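# Place a blue sponge flat on the shelf's top tier

## Task

Put one blue sponge on the upper level of the shelf so it lies flat. The shelf must not be moved, and any other sponges already on it must stay flat and separate from one another. At the end, neither gripper may be in contact with any sponge.

## Robot and tools

Robot: two arms, left_arm and right_arm, each with a two-finger gripper. Their root links sit at about (+0.028, +0.365, +0.044) m for left_arm and (+0.028, -0.352, +0.027) m for right_arm, both turned only slightly about z. A two-camera stand is fixed to the floor behind them.

Frames. The scene frame has its origin at table-top height, halfway between the nominal arm bases, with +z up, +x out across the table and +y toward left_arm. Arm names do not match image sides. Fixed cameras and the table use the scene frame. Everything about a hand (positions, targets, velocities, wrist camera poses) and every offset uses that arm's own base axes. Rotations turn about the Hand target's position. On the gripper, fingers point along its +z, and they open and close along its y. end_effector_position is the spot between the pads, roughly 1 cm behind the tips.

Row layout, shared by execute_actions and move: 14 numbers, each from -1 to 1. The first seven are left_arm's dx, dy, dz, rx, ry, rz, opening; the last seven are right_arm's, in the same order. Both arms always need their seven, even when one stays still. dx to rz are offsets (not poses) from that arm's Hand target as it stood when the action or move began, in that arm's base axes; 1.0 equals 0.6 m of travel or 180 degrees of turn, and rx, ry, rz together form one rotation vector. A translation longer than 1.0 may be scaled down along its direction. Opening is absolute, not an offset: +1 is fully open (0.094 m), -1 closed. Six zeros re-request the current Hand target; a 0 opening really means half closed, so to keep a gripper unchanged repeat its present opening.

execute_actions(actions, cameras): actions is a list of actions; each action is up to 15 rows, one row per 1/30 s step; a short action keeps its final row until step 15. Every row counts from the action's start pose, not from the row before, so sending the same offset again moves further. Images come only when actions is empty or cameras names them. cameras: a list of names, ["all"], [] or null; an unknown name rejects the call.

move(target, speed, blend, opening_speed, grip_force, blocking, cameras): target is one 14-number row or a list of up to 15 rows, all offsets from the same starting Hand targets. Paths are straight and finish together, taking at least 0.5 s and at most 10 s in total. speed: path top speed in m/s, 0.002 to 2.9, default 0.25 (turn rate up to twice that in rad/s); one value or one per target. blend: corner rounding radius in m for lists; 0 stops at each point. opening_speed: rate of the commanded opening on the -1..+1 scale per second, at least 0.2; use it to close gently on soft items. grip_force: per-pad force cap in newtons, 10 to 50, one value or one per arm; it persists, and low values close slowly. blocking=false returns after about 0.5 s while the move carries on. Moves do not avoid obstacles or the other arm; faster moves lag, stray and strike harder, and aiming far beyond a contact pushes harder. Steer around an arm's own base rather than near it.

wait(seconds 0 to 10, cameras) lets time pass with commands held. stop(cameras) brakes a running move. zoom_image(camera, region [x0, y0, x1, y1] in pixels, at most 504 by 504) enlarges part of the newest image from cam_head_left, cam_head_right, cam_left_wrist or cam_right_wrist (each 896x504). read_manual(section) returns only licence text. finished_scene(scene) ends the current scene, given its number; it cannot be reversed, and nothing else should be called in the same reply.

Results: per arm, end_effector_position (m) and end_effector_quat_wxyz in its base frame, possibly off by a few cm; Hand target, the last commanded pose after clipping, from which next offsets count; grip_measured on the opening scale (reads slightly wide when empty, narrower than a squeezed part); Joint positions (last value is finger opening in m); joint velocities, which may be left out when only noise; joint torques (include the arm's weight, wrap at ±28 N m on joints 1 to 3); motor temperatures; Tool commands. Actions-based results also list some step positions. A move adds a 'move:' line: done, off_target, moving, held or fault, plus limits such as paced (pose clipped) or held (steps withheld). done means within 10 mm and 2 degrees; neither done nor off_target tells you about contact.

Behaviour: each step clips commanded orientation to within 40 degrees of the measured one. Grippers may settle a few cm short from friction or load; resend the gap as an offset. A blocked arm keeps pushing until commanded back. To release, command an opening clearly above grip_measured.

Avoid: dropping or releasing moving objects, anything leaving the table, fast impacts, hard pushes on fixed or heavy things, and any contact or squeeze between the two arms (including one gripper closing on the other's fingers), which can fail the task. Long holds, stretched reach or pushing at unreachable poses heat motors: MOTOR HOT warns at 75 °C, 90 °C folds that arm out of use, 100 °C makes it fall.

Each tool is called after "Call:" by a JSON object that holds its "api" and its "payload".

## Session

Call:
{"api": "execute_actions", "payload": {"actions": []}}

Scene clock: 0.00 s.
left_arm: end_effector_position=(+0.4057, +0.0233, +0.1009) grip_measured=+1.000 end_effector_quat_wxyz=(+0.592, -0.061, +0.803, -0.007) | right_arm: end_effector_position=(+0.4054, -0.0345, +0.1184) grip_measured=+1.000 end_effector_quat_wxyz=(+0.612, +0.054, +0.785, -0.084)
Joint positions: left_arm=[0.048 1.581 0.38 0.898 -0.015 -0.093 0.094] | right_arm=[0 1.563 0.378 0.94 0.199 -0.019 0.094]
Joint velocities: within noise
Joint torques (N m): no reading
Motor temperatures (°C): left_arm=[26 27 29 25 24 27 28] | right_arm=[28 29 27 27 27 28 28]
Heat: left arm: 29 °C; right arm: 29 °C.
Hand target: left_arm +0.4108, +0.0244, +0.1161; +0.610, -0.060, +0.791, -0.004 | right_arm +0.4098, -0.0359, +0.1341; +0.629, +0.060, +0.770, -0.083
Tool commands: left_gripper/opening=+1.0 right_gripper/opening=+1.0

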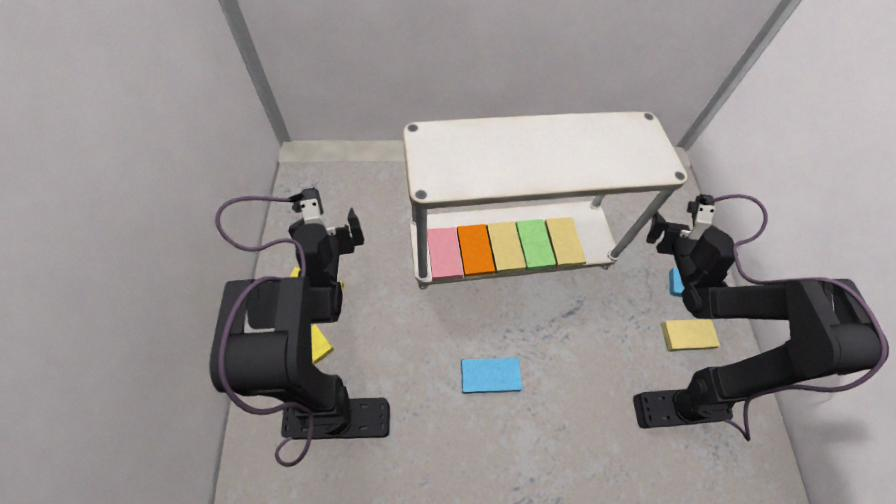

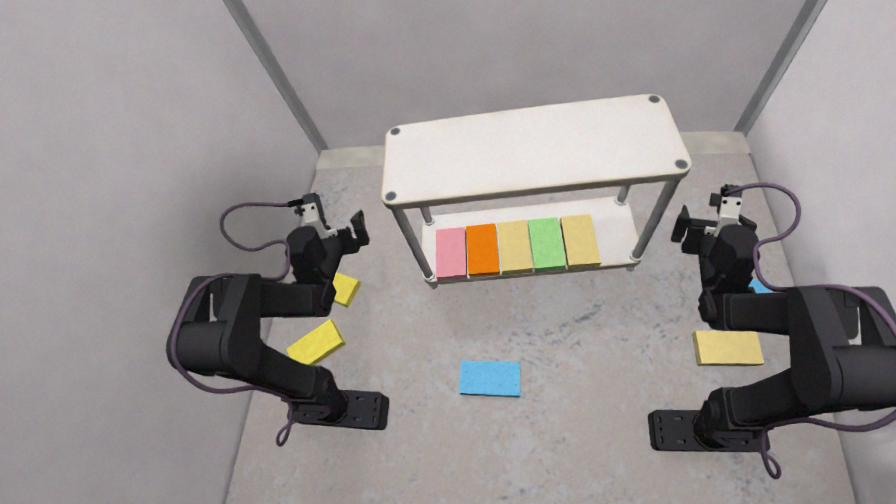

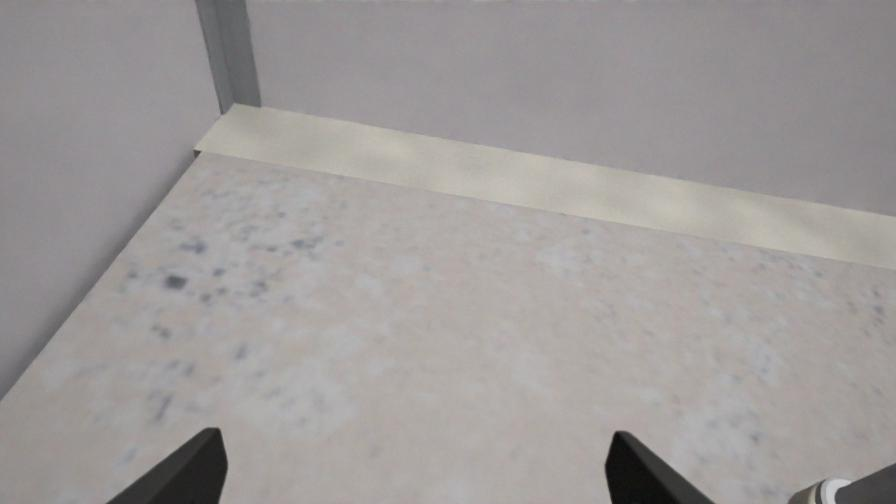

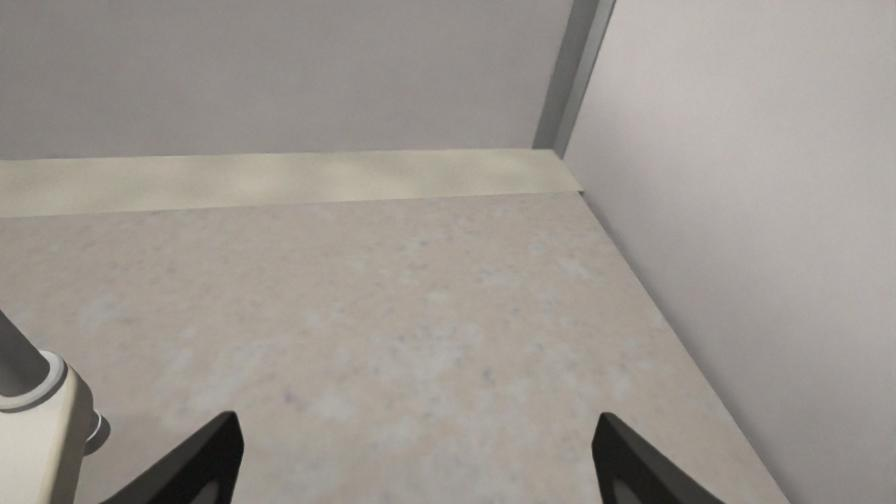

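Call:
{"api": "move", "payload": {"target": [[-0.268,-0.10,0.25,0.1,0.1,-0.14,1,0,0,0,0,0,0,1],[-0.551,-0.577,0.24,0.3316,0.3274,-0.4598,1,0,0,0,0,0,0,1]], "blend": [0.04,0], "speed": 0.4, "cameras": ["all"]}}

Scene clock: 4.73 s.
left_arm: end_effector_position=(+0.0814, -0.3199, +0.2460) grip_measured=+1.000 end_effector_quat_wxyz=(+0.103, +0.704, +0.701, -0.051) | right_arm: end_effector_position=(+0.4054, -0.0345, +0.1184) grip_measured=+1.000 end_effector_quat_wxyz=(+0.612, +0.054, +0.785, -0.084)
Joint positions: left_arm=[-1.335 1.668 1.874 -1.547 -0.019 0.242 0.094] | right_arm=[0 1.563 0.378 0.94 0.199 -0.019 0.094]
Joint torques (N m): left_arm=[-0.08 -5.11 8.28 0.48 0.12 0.04] | right_arm=[-0.09 -5.96 5.05 2.25 -0.01 0]
Heat: left arm: 30 °C; right arm: 29 °C.
Hand target: left_arm +0.0802, -0.3218, +0.2601; +0.000, +0.707, +0.707, +0.000 | right_arm +0.4098, -0.0359, +0.1341; +0.629, +0.060, +0.770, -0.083
Off the commanded pose: left_arm 0.014 m, 13 deg | right_arm 0.016 m, 3 deg.
joint sent to its limit (left arm) — joint 4 (wrist pitch), lower limit. The joint targets are off in position and orientation.
move: off_target (left_arm, right_arm)

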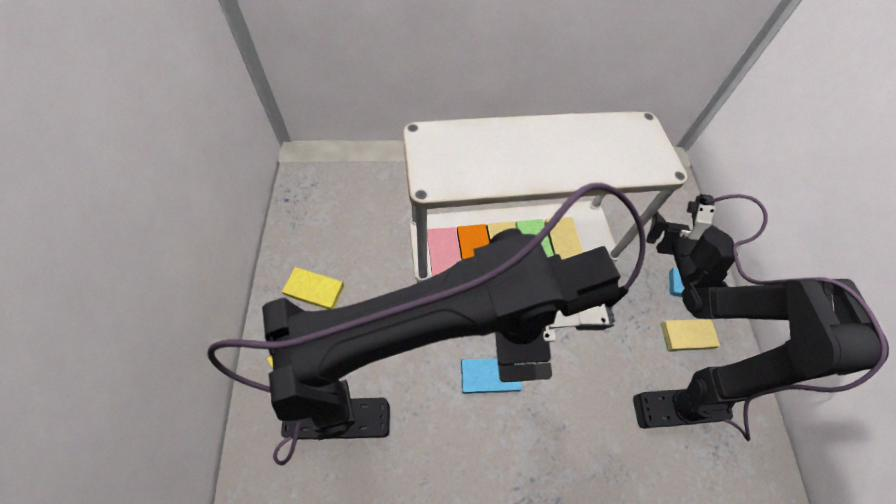

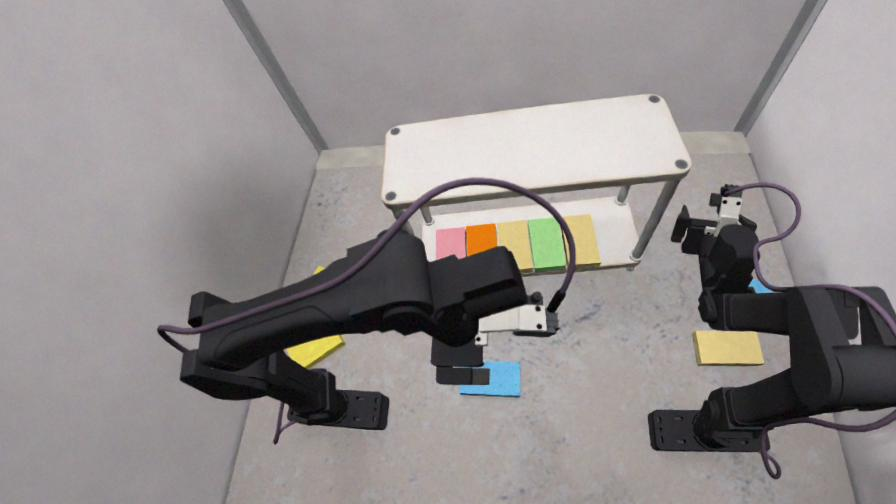

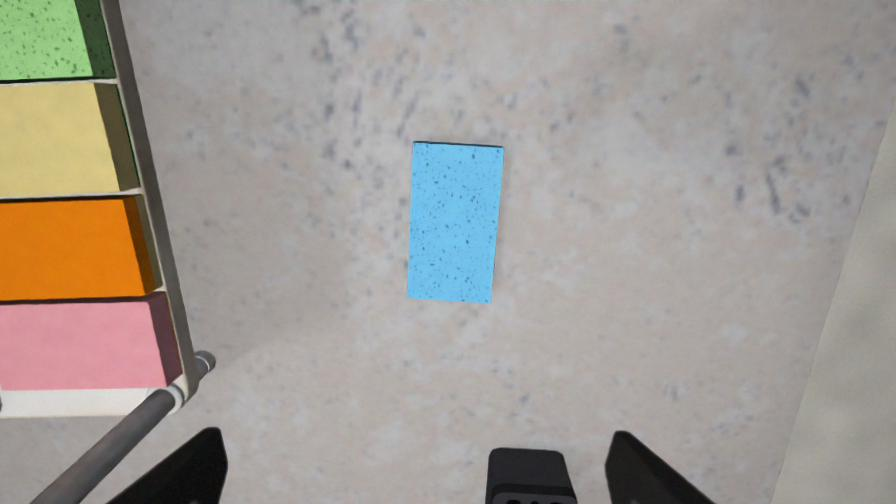

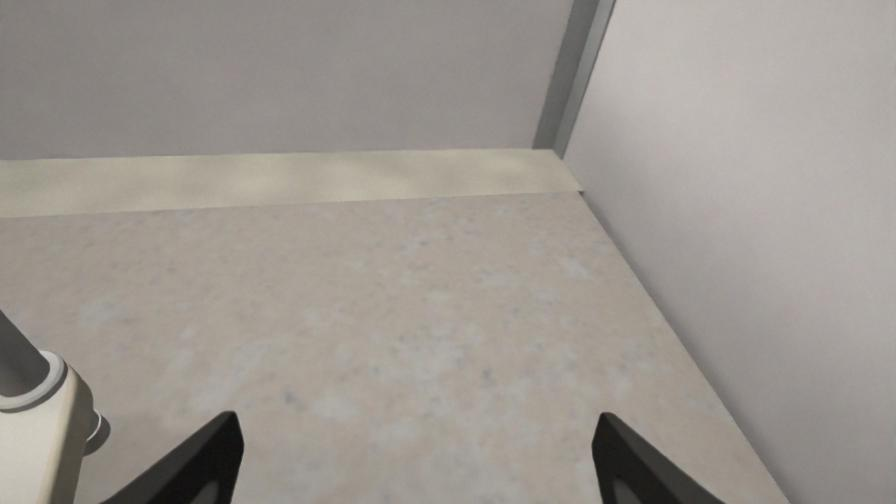

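Call:
{"api": "move", "payload": {"target": [0.006,-0.006,-0.4,0,0,0,1,0,0,0,0,0,0,1], "speed": 0.3, "cameras": ["cam_left_wrist","cam_head_right"]}}

Scene clock: 7.70 s.
left_arm: end_effector_position=(+0.0814, -0.3208, +0.0193) grip_measured=+1.000 end_effector_quat_wxyz=(-0.007, +0.710, +0.704, +0.015) | right_arm: end_effector_position=(+0.4054, -0.0345, +0.1184) grip_measured=+1.000 end_effector_quat_wxyz=(+0.612, +0.054, +0.785, -0.084)
Joint positions: left_arm=[-1.335 1.902 1.26 -0.956 -0.018 0.245 0.094] | right_arm=[0 1.563 0.378 0.94 0.199 -0.019 0.094]
Joint torques (N m): left_arm=[0.59 -7.19 3.92 0.42 0.12 0.05] | right_arm=[-0.09 -5.96 5.05 2.25 -0.01 0]
Heat: left arm: 30 °C; right arm: 30 °C.
Hand target: left_arm +0.0838, -0.3254, +0.0201; +0.000, +0.707, +0.707, +0.000 | right_arm +0.4098, -0.0359, +0.1341; +0.629, +0.060, +0.770, -0.083
Off the commanded pose: left_arm 0.005 m, 2 deg | right_arm 0.016 m, 3 deg.
move: off_target (right_arm)
Images, in order (width x height): cam_head_right 896x504, cam_left_wrist 896x504.

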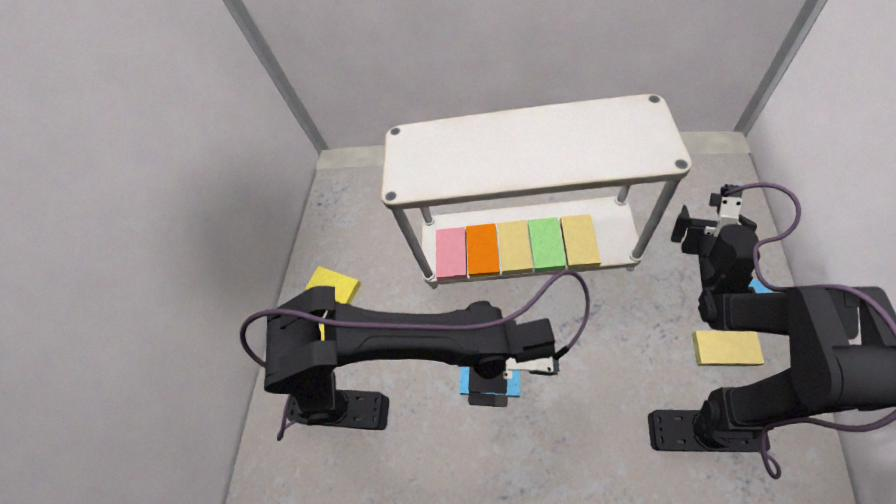

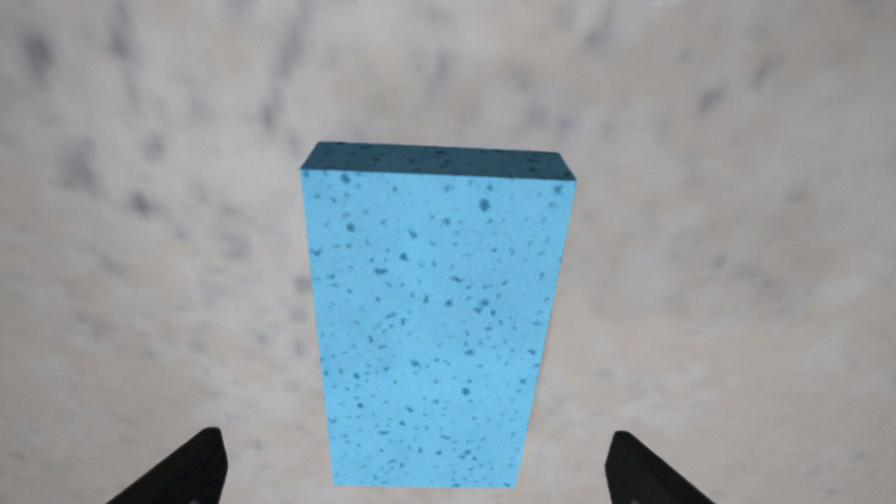

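Call:
{"api": "move", "payload": {"target": [[0.002,-0.003,-0.077,0,0,0,1,0,0,0,0,0,0,1],[0.002,-0.003,-0.077,0,0,0,0.05,0,0,0,0,0,0,1],[0.002,-0.003,0.0,0,0,0,0.05,0,0,0,0,0,0,1]], "opening_speed": 1, "speed": 0.15, "cameras": ["cam_left_wrist","cam_head_right"]}}

Scene clock: 12.17 s.
left_arm: end_effector_position=(+0.0794, -0.3098, -0.0022) grip_measured=+0.322 end_effector_quat_wxyz=(-0.028, +0.708, +0.705, +0.027) | right_arm: end_effector_position=(+0.4054, -0.0345, +0.1184) grip_measured=+1.000 end_effector_quat_wxyz=(+0.612, +0.054, +0.785, -0.084)
Joint positions: left_arm=[-1.332 1.942 1.219 -0.924 -0.016 0.242 0.062] | right_arm=[0 1.563 0.378 0.94 0.199 -0.019 0.094]
Joint torques (N m): left_arm=[0.53 -9.77 7.3 0.02 0.11 0.04] | right_arm=[-0.1 -5.94 5.05 2.25 -0.01 0]
Heat: left arm: 30 °C; right arm: 31 °C.
Hand target: left_arm +0.0850, -0.3272, +0.0201; +0.000, +0.707, +0.707, +0.000 | right_arm +0.4098, -0.0359, +0.1341; +0.629, +0.060, +0.770, -0.083
Off the commanded pose: left_arm 0.029 m, 4 deg | right_arm 0.016 m, 3 deg.
move: off_target (left_arm, right_arm)
Images, in order (width x height): cam_head_right 896x504, cam_left_wrist 896x504.

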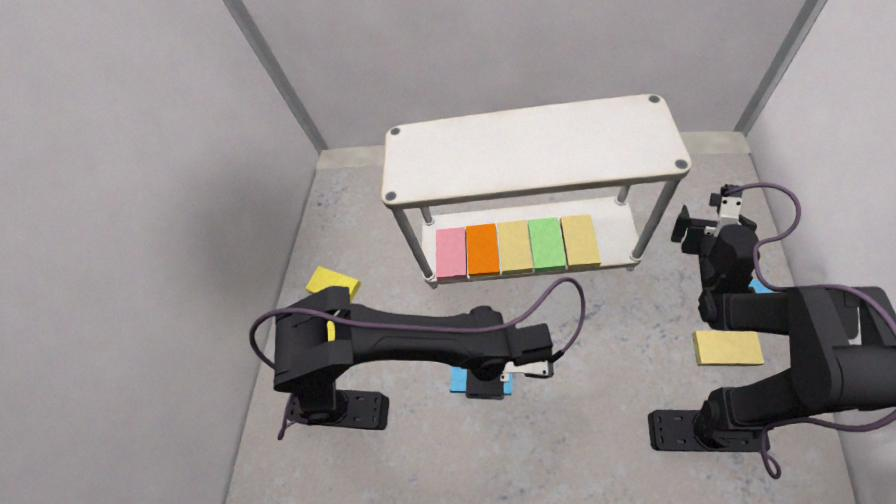

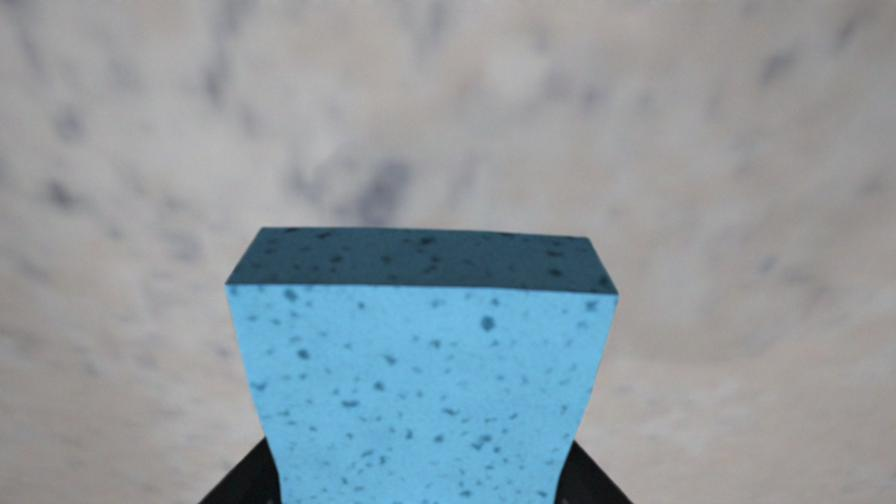

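Call:
{"api": "move", "payload": {"target": [[0,0,-0.053,0,0,0,0.05,0,0,0,0,0,0,1],[0,0,-0.053,0,0,0,1,0,0,0,0,0,0,1],[0,0,0.13,0,0,0,1,0,0,0,0,0,0,1],[0,0.01,0.08,-0.25,0,0,1,0,0,0,0,0,0,1]], "opening_speed": 2, "blend": [0,0,0.03,0], "speed": [0.1,0.2,0.25,0.35], "cameras": ["cam_left_wrist","cam_head_right","cam_head_left"]}}

Scene clock: 18.77 s.
left_arm: end_effector_position=(+0.0830, -0.3155, +0.0599) grip_measured=+0.998 end_effector_quat_wxyz=(+0.251, +0.660, +0.662, -0.251) | right_arm: end_effector_position=(+0.4054, -0.0345, +0.1184) grip_measured=+1.000 end_effector_quat_wxyz=(+0.612, +0.054, +0.785, -0.084)
Joint positions: left_arm=[-1.174 1.296 0.544 -0.133 0.26 0.302 0.094] | right_arm=[0 1.563 0.378 0.94 0.199 -0.019 0.094]
Joint torques (N m): left_arm=[0.47 -3.48 3.95 1.79 0.33 -0.09] | right_arm=[-0.09 -5.96 5.05 2.25 -0.01 0]
Motor temperatures (°C): left_arm=[26 28 30 26 24 27 28] | right_arm=[28 31 27 33 27 28 28]
Heat: left arm: 30 °C; right arm: 33 °C.
Hand target: left_arm +0.0850, -0.3212, +0.0681; +0.271, +0.654, +0.653, -0.270 | right_arm +0.4098, -0.0359, +0.1341; +0.629, +0.060, +0.770, -0.083
Off the commanded pose: left_arm 0.010 m, 3 deg | right_arm 0.016 m, 3 deg.
move: off_target (left_arm, right_arm)
Images, in order (width x height): cam_head_left 896x504, cam_head_right 896x504, cam_left_wrist 896x504.

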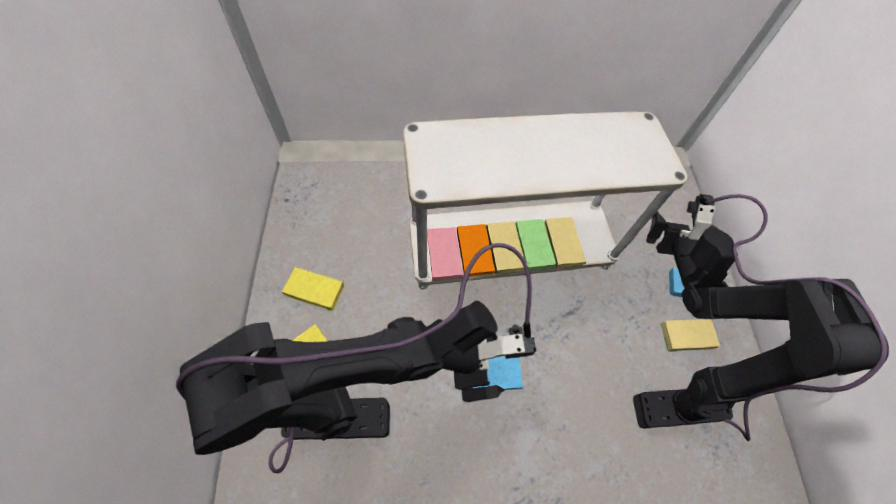

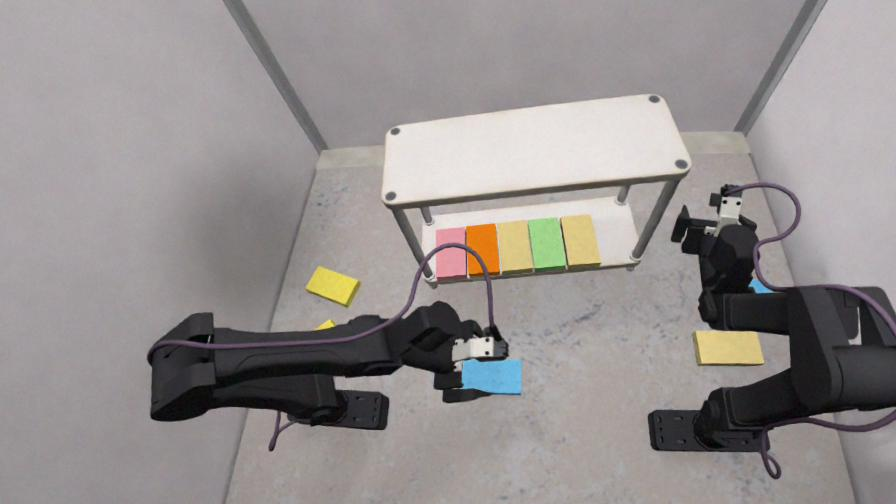

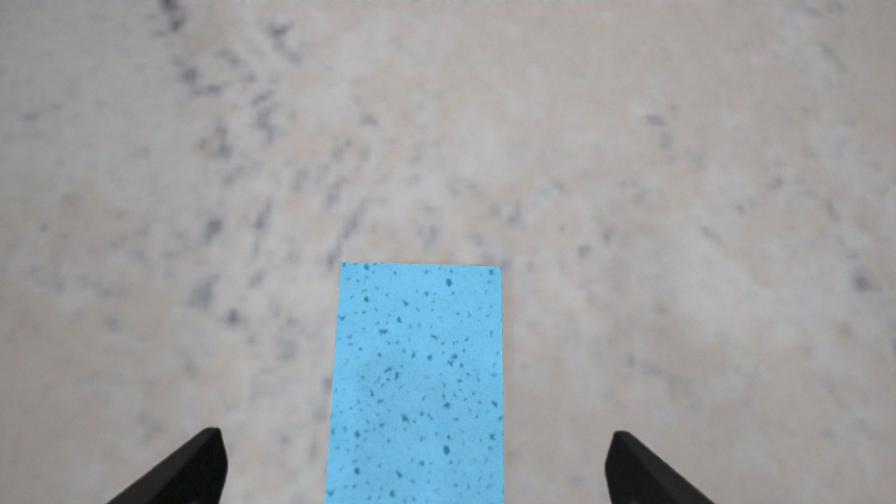

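Call:
{"api": "move", "payload": {"target": [[0.003,-0.012,-0.145,0,0,0,1,0,0,0,0,0,0,1],[0.003,-0.012,-0.145,0,0,0,0.05,0,0,0,0,0,0,1],[0.003,0.03,0.12,0,0,0,0.05,0,0,0,0,0,0,1]], "opening_speed": 1.5, "speed": 0.2, "cameras": ["cam_left_wrist","cam_head_right","cam_head_left"]}}

Scene clock: 23.93 s.
left_arm: end_effector_position=(+0.0846, -0.2976, +0.1205) grip_measured=+0.314 end_effector_quat_wxyz=(+0.262, +0.654, +0.661, -0.259) | right_arm: end_effector_position=(+0.4054, -0.0345, +0.1184) grip_measured=+1.000 end_effector_quat_wxyz=(+0.612, +0.054, +0.785, -0.084)
Joint positions: left_arm=[-1.131 1.098 0.665 -0.43 0.287 0.322 0.062] | right_arm=[0 1.563 0.378 0.94 0.199 -0.019 0.094]
Joint torques (N m): left_arm=[0.58 -1.69 9.92 1.02 0.36 0.05] | right_arm=[-0.1 -5.96 5.05 2.25 -0.01 0.01]
Heat: left arm: 31 °C; right arm: 34 °C.
Hand target: left_arm +0.0868, -0.3032, +0.1401; +0.271, +0.654, +0.653, -0.270 | right_arm +0.4098, -0.0359, +0.1341; +0.629, +0.060, +0.770, -0.083
Off the commanded pose: left_arm 0.021 m, 2 deg | right_arm 0.016 m, 3 deg.
move: off_target (left_arm, right_arm); target 2's new opening was sent with left_arm's hand 0.008 m and 3 deg from that target
Images, in order (width x height): cam_head_left 896x504, cam_head_right 896x504, cam_left_wrist 896x504.

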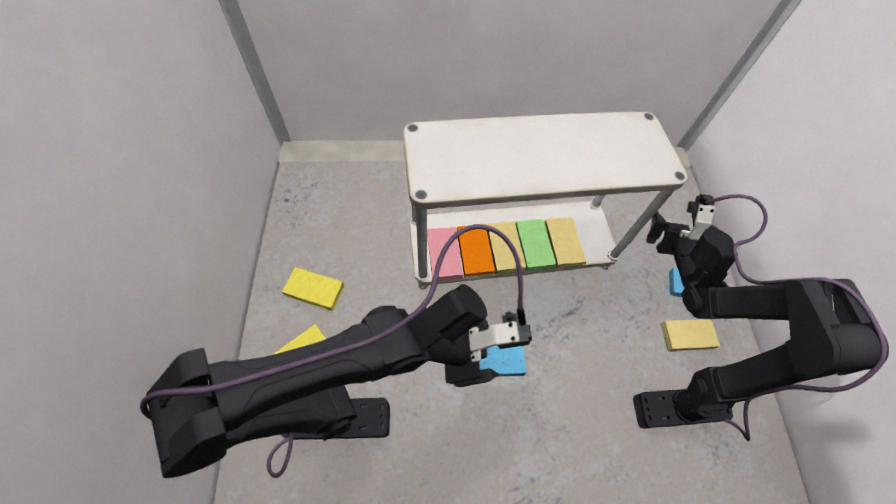

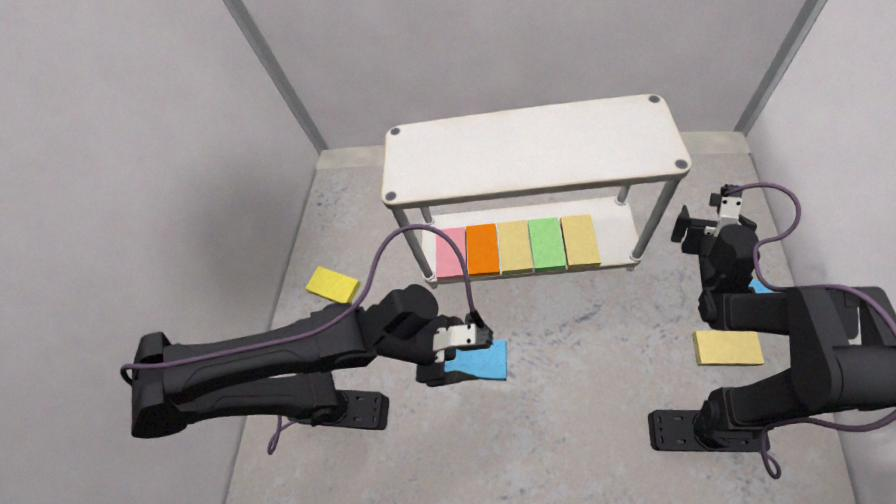

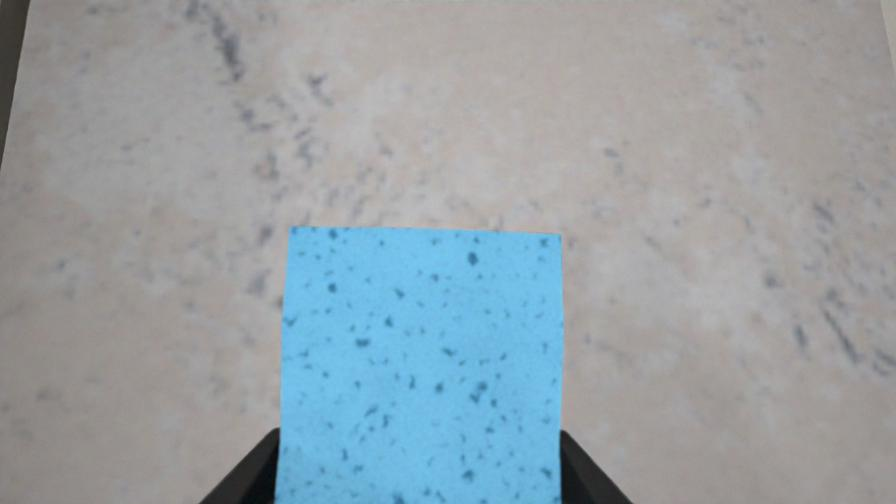

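Call:
{"api": "move", "payload": {"target": [[0.1,0.05,0.35,0,0,0.1,0.05,0,0,0,0,0,0,1],[0.272,0.172,0.43,0,0,0.289,0.05,0,0,0,0,0,0,1]], "blend": [0.05,0], "speed": 0.3, "cameras": ["cam_left_wrist","cam_head_right","cam_head_left"]}}

Scene clock: 26.97 s.
left_arm: end_effector_position=(+0.2541, -0.2055, +0.3884) grip_measured=+0.314 end_effector_quat_wxyz=(+0.356, +0.307, +0.873, -0.126) | right_arm: end_effector_position=(+0.4054, -0.0345, +0.1184) grip_measured=+1.000 end_effector_quat_wxyz=(+0.612, +0.054, +0.785, -0.084)
Joint positions: left_arm=[-0.686 1.429 2.027 -1.394 -0.006 -0.008 0.062] | right_arm=[0 1.563 0.378 0.94 0.199 -0.019 0.094]
Joint torques (N m): left_arm=[0.42 -2.44 7.46 1.11 -0.09 -0.09] | right_arm=[-0.09 -5.96 5.05 2.25 -0.01 0]
Heat: left arm: 31 °C; right arm: 34 °C.
Hand target: left_arm +0.2500, -0.2000, +0.3981; +0.362, +0.301, +0.873, -0.124 | right_arm +0.4098, -0.0359, +0.1341; +0.629, +0.060, +0.770, -0.083
Off the commanded pose: left_arm 0.012 m, 1 deg | right_arm 0.016 m, 3 deg.
move: off_target (left_arm, right_arm)
Images, in order (width x height): cam_head_left 896x504, cam_head_right 896x504, cam_left_wrist 896x504.

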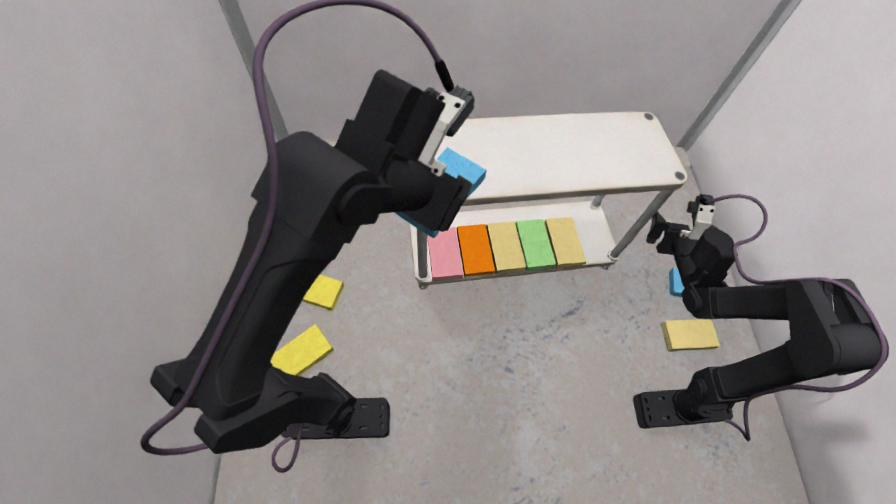

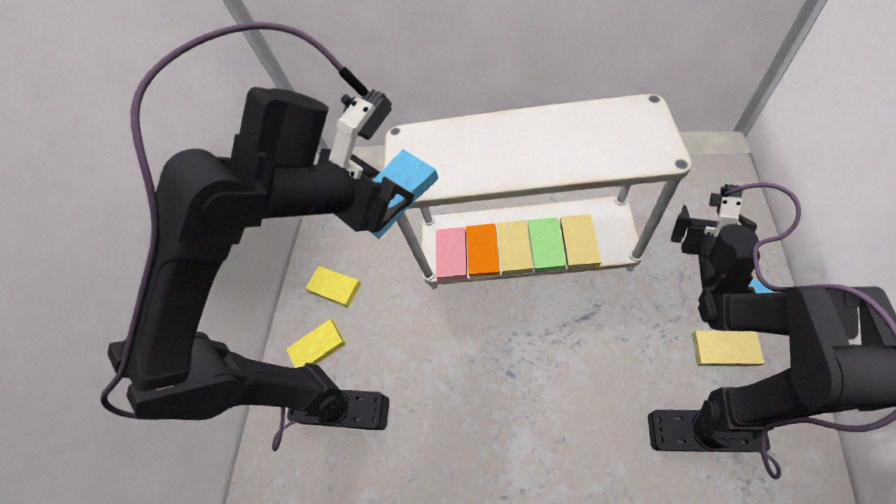

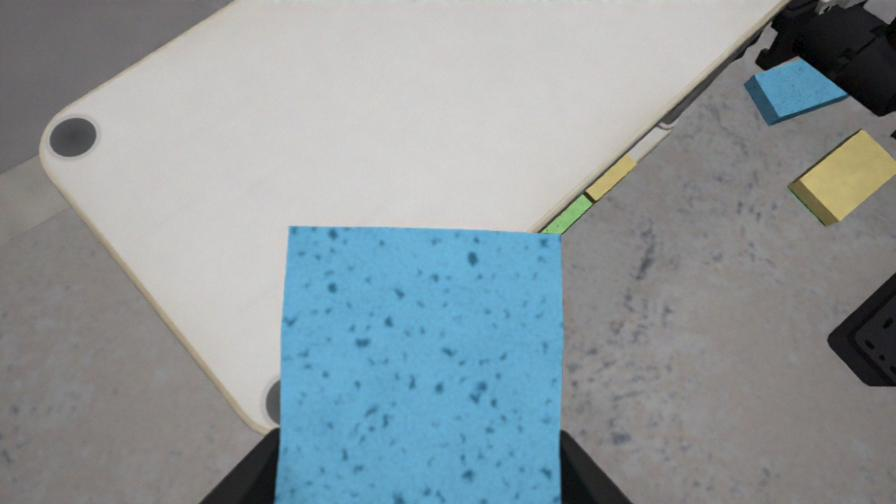

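Call:
{"api": "move", "payload": {"target": [0.225,-0.117,-0.072,0,0,0,0.05,0,0,0,0,0,0,1], "speed": 0.2, "cameras": ["cam_left_wrist","cam_head_right","cam_head_left"]}}

Scene clock: 29.27 s.
left_arm: end_effector_position=(+0.3785, -0.2679, +0.3350) grip_measured=+0.314 end_effector_quat_wxyz=(+0.334, +0.301, +0.886, -0.112) | right_arm: end_effector_position=(+0.4054, -0.0345, +0.1184) grip_measured=+1.000 end_effector_quat_wxyz=(+0.612, +0.054, +0.785, -0.084)
Joint positions: left_arm=[-0.607 1.869 2.279 -1.26 0.03 0.038 0.062] | right_arm=[0 1.563 0.378 0.94 0.199 -0.019 0.094]
Joint torques (N m): left_arm=[0.46 -6.22 8.42 1.53 0.13 0.05] | right_arm=[-0.1 -5.96 5.05 2.25 -0.01 0]
Heat: left arm: 31 °C; right arm: 34 °C.
Hand target: left_arm +0.3850, -0.2702, +0.3549; +0.362, +0.301, +0.873, -0.124 | right_arm +0.4098, -0.0359, +0.1341; +0.629, +0.060, +0.770, -0.083
Off the commanded pose: left_arm 0.021 m, 4 deg | right_arm 0.016 m, 3 deg.
move: off_target (left_arm, right_arm)
Images, in order (width x height): cam_head_left 896x504, cam_head_right 896x504, cam_left_wrist 896x504.

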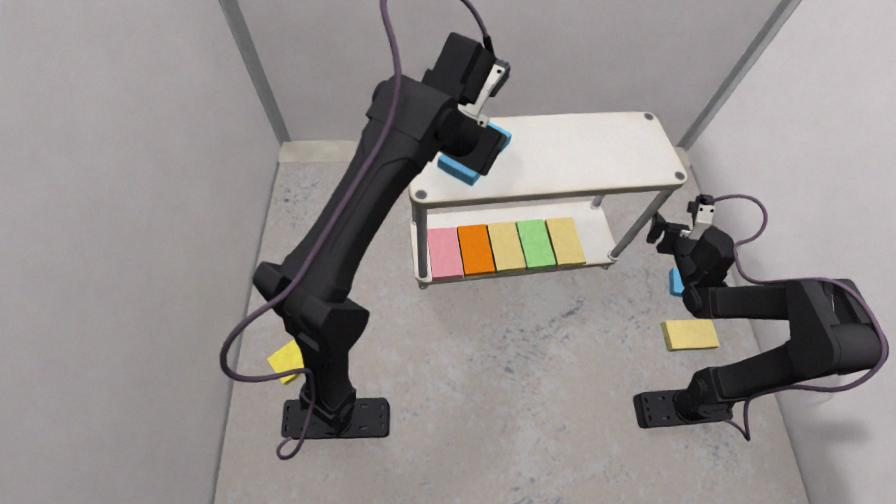

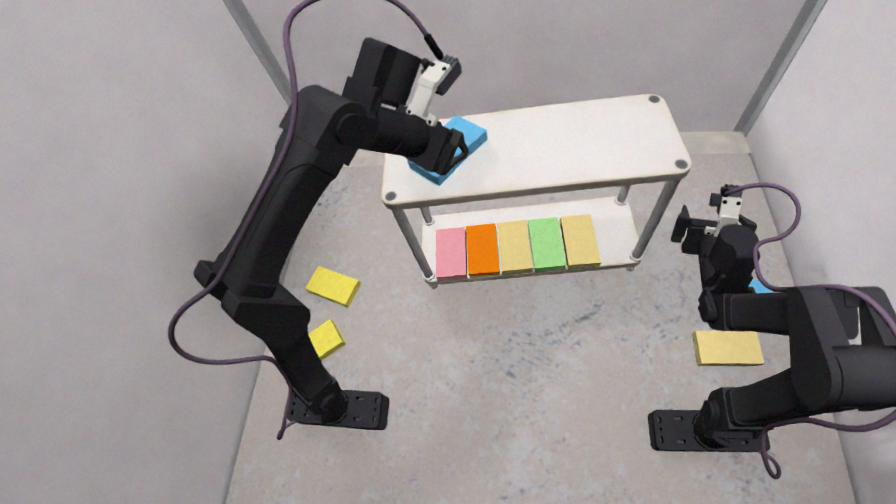

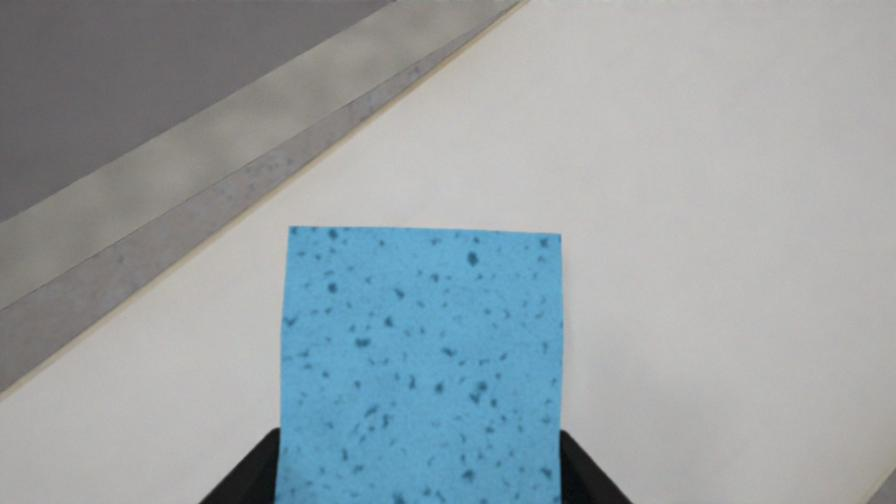

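Call:
{"api": "move", "payload": {"target": [0.005,0,-0.04,-0.0086,-0.011,0,0.05,0,0,0,0,0,0,1], "speed": 0.08, "cameras": ["cam_left_wrist","cam_head_right","cam_head_left"]}}

Call:
{"api": "zoom_image", "payload": {"camera": "cam_head_right", "region": [370, 90, 530, 210]}}

Scene clock: 32.53 s.
left_arm: end_effector_position=(+0.3868, -0.2739, +0.3354) grip_measured=+0.314 end_effector_quat_wxyz=(+0.383, +0.296, +0.865, -0.130) | right_arm: end_effector_position=(+0.4054, -0.0345, +0.1184) grip_measured=+1.000 end_effector_quat_wxyz=(+0.612, +0.054, +0.785, -0.084)
Joint positions: left_arm=[-0.603 1.764 2.049 -1.024 0.039 0.039 0.062] | right_arm=[0 1.563 0.378 0.94 0.199 -0.019 0.094]
Joint torques (N m): left_arm=[0.61 -6.99 3 1.58 0.12 0.06] | right_arm=[-0.1 -5.96 5.05 2.25 -0.01 0]
Heat: left arm: 31 °C; right arm: 35 °C.
Hand target: left_arm +0.3880, -0.2702, +0.3309; +0.381, +0.298, +0.865, -0.131 | right_arm +0.4098, -0.0359, +0.1341; +0.629, +0.060, +0.770, -0.083
Off the commanded pose: left_arm 0.006 m, 0 deg | right_arm 0.016 m, 3 deg.
move: off_target (right_arm)
Images, in order (width x height): cam_head_left 896x504, cam_head_right 896x504, cam_left_wrist 896x504.

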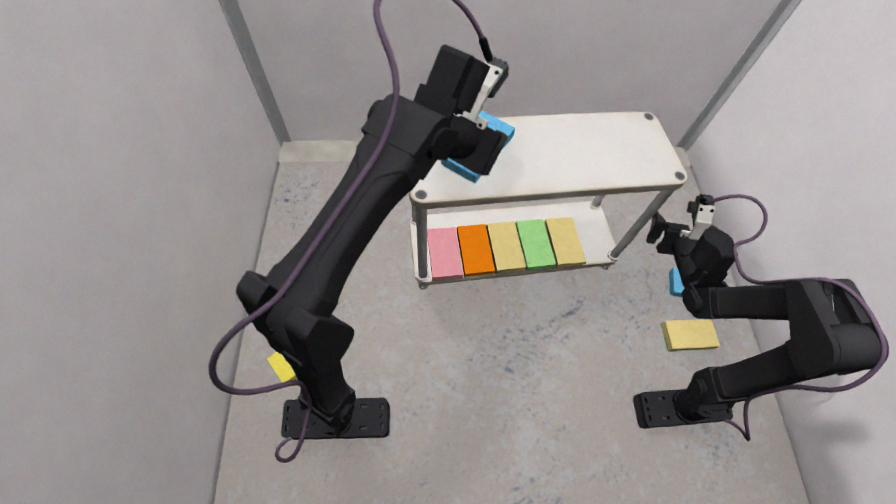

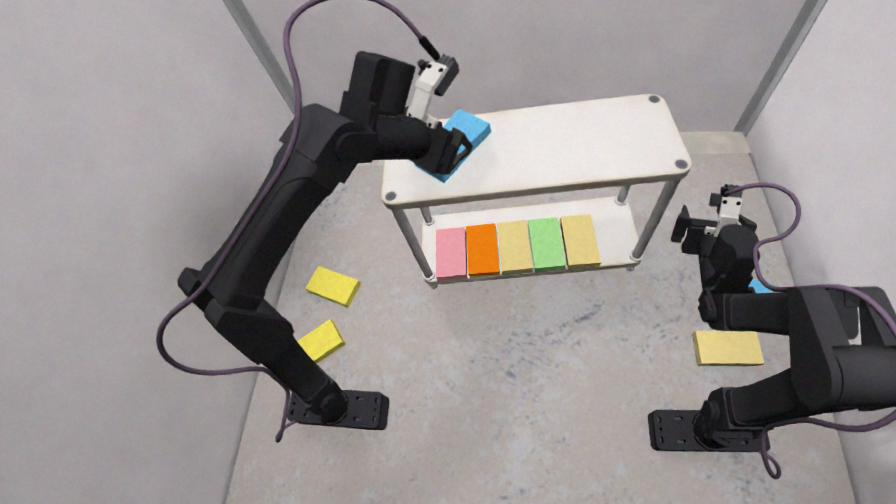

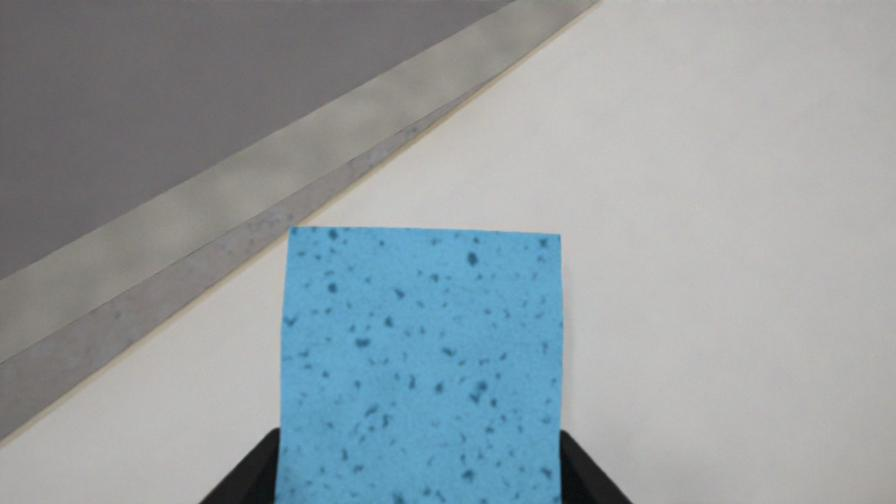

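Scaled by 3.150 from the camera's 896x504 image, which has a finer 1280x720 frame.

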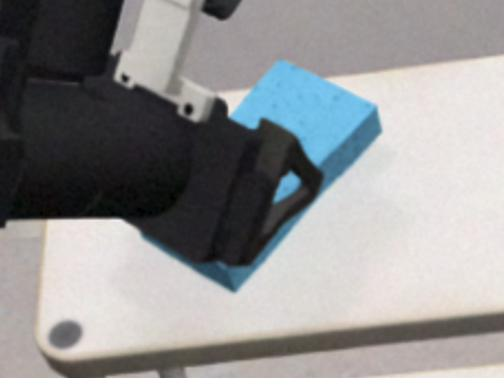

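Call:
{"api": "move", "payload": {"target": [-0.035,0,-0.025,0.0086,0.011,0,0.05,0,0,0,0,0,0,1], "speed": 0.08, "cameras": ["cam_left_wrist","cam_head_right"]}}

Call:
{"api": "zoom_image", "payload": {"camera": "cam_head_right", "region": [370, 90, 530, 210]}}

Scene clock: 34.03 s.
left_arm: end_effector_position=(+0.3831, -0.2734, +0.3372) grip_measured=+0.314 end_effector_quat_wxyz=(+0.399, +0.296, +0.858, -0.131) | right_arm: end_effector_position=(+0.4054, -0.0345, +0.1184) grip_measured=+1.000 end_effector_quat_wxyz=(+0.612, +0.054, +0.785, -0.084)
Joint positions: left_arm=[-0.611 1.713 1.966 -0.956 0.028 0.039 0.062] | right_arm=[0 1.563 0.378 0.94 0.199 -0.019 0.094]
Joint torques (N m): left_arm=[-0.69 -6.83 2.66 0.98 -0.09 -0.1] | right_arm=[-0.09 -5.97 5.05 2.26 -0.01 0]
Heat: left arm: 31 °C; right arm: 35 °C.
Hand target: left_arm +0.3670, -0.2702, +0.3159; +0.362, +0.301, +0.873, -0.124 | right_arm +0.4098, -0.0359, +0.1341; +0.629, +0.060, +0.770, -0.083
Off the commanded pose: left_arm 0.027 m, 5 deg | right_arm 0.016 m, 3 deg.
move: off_target (left_arm, right_arm)
Images, in order (width x height): cam_head_right 896x504, cam_left_wrist 896x504.

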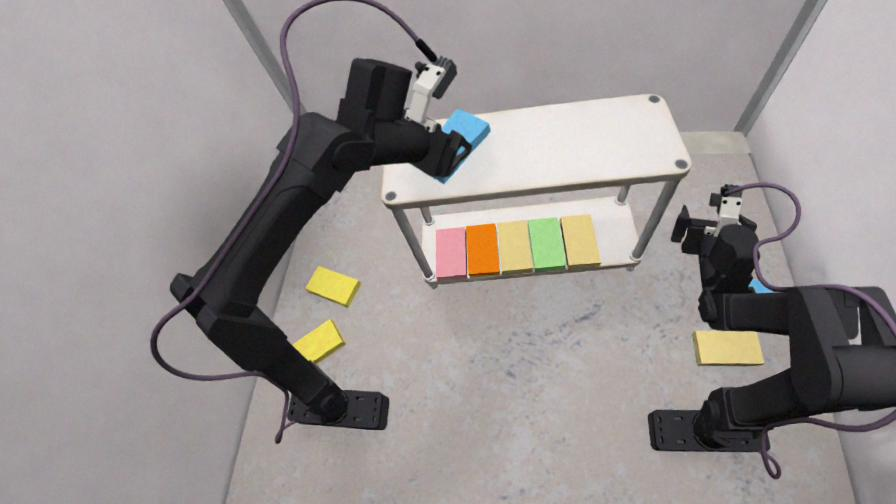

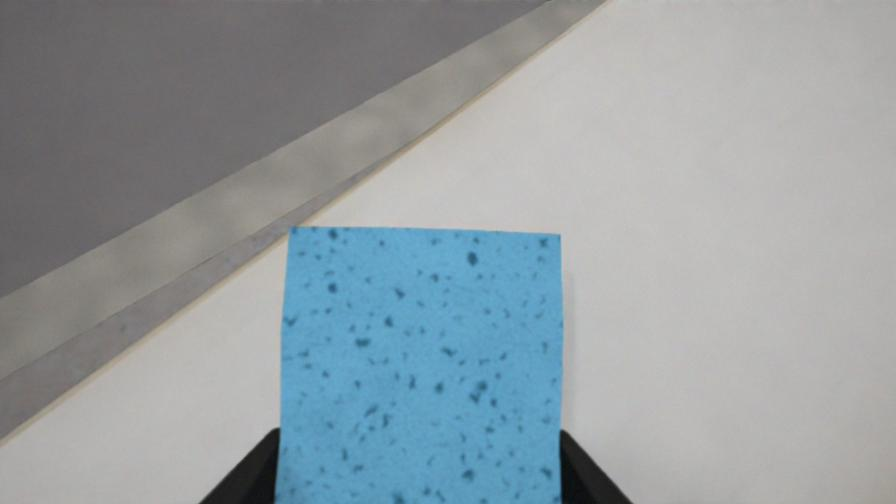

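Scaled by 3.150 from the camera's 896x504 image, which has a finer 1280x720 frame.

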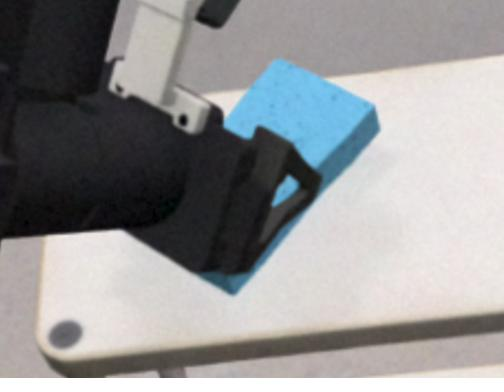

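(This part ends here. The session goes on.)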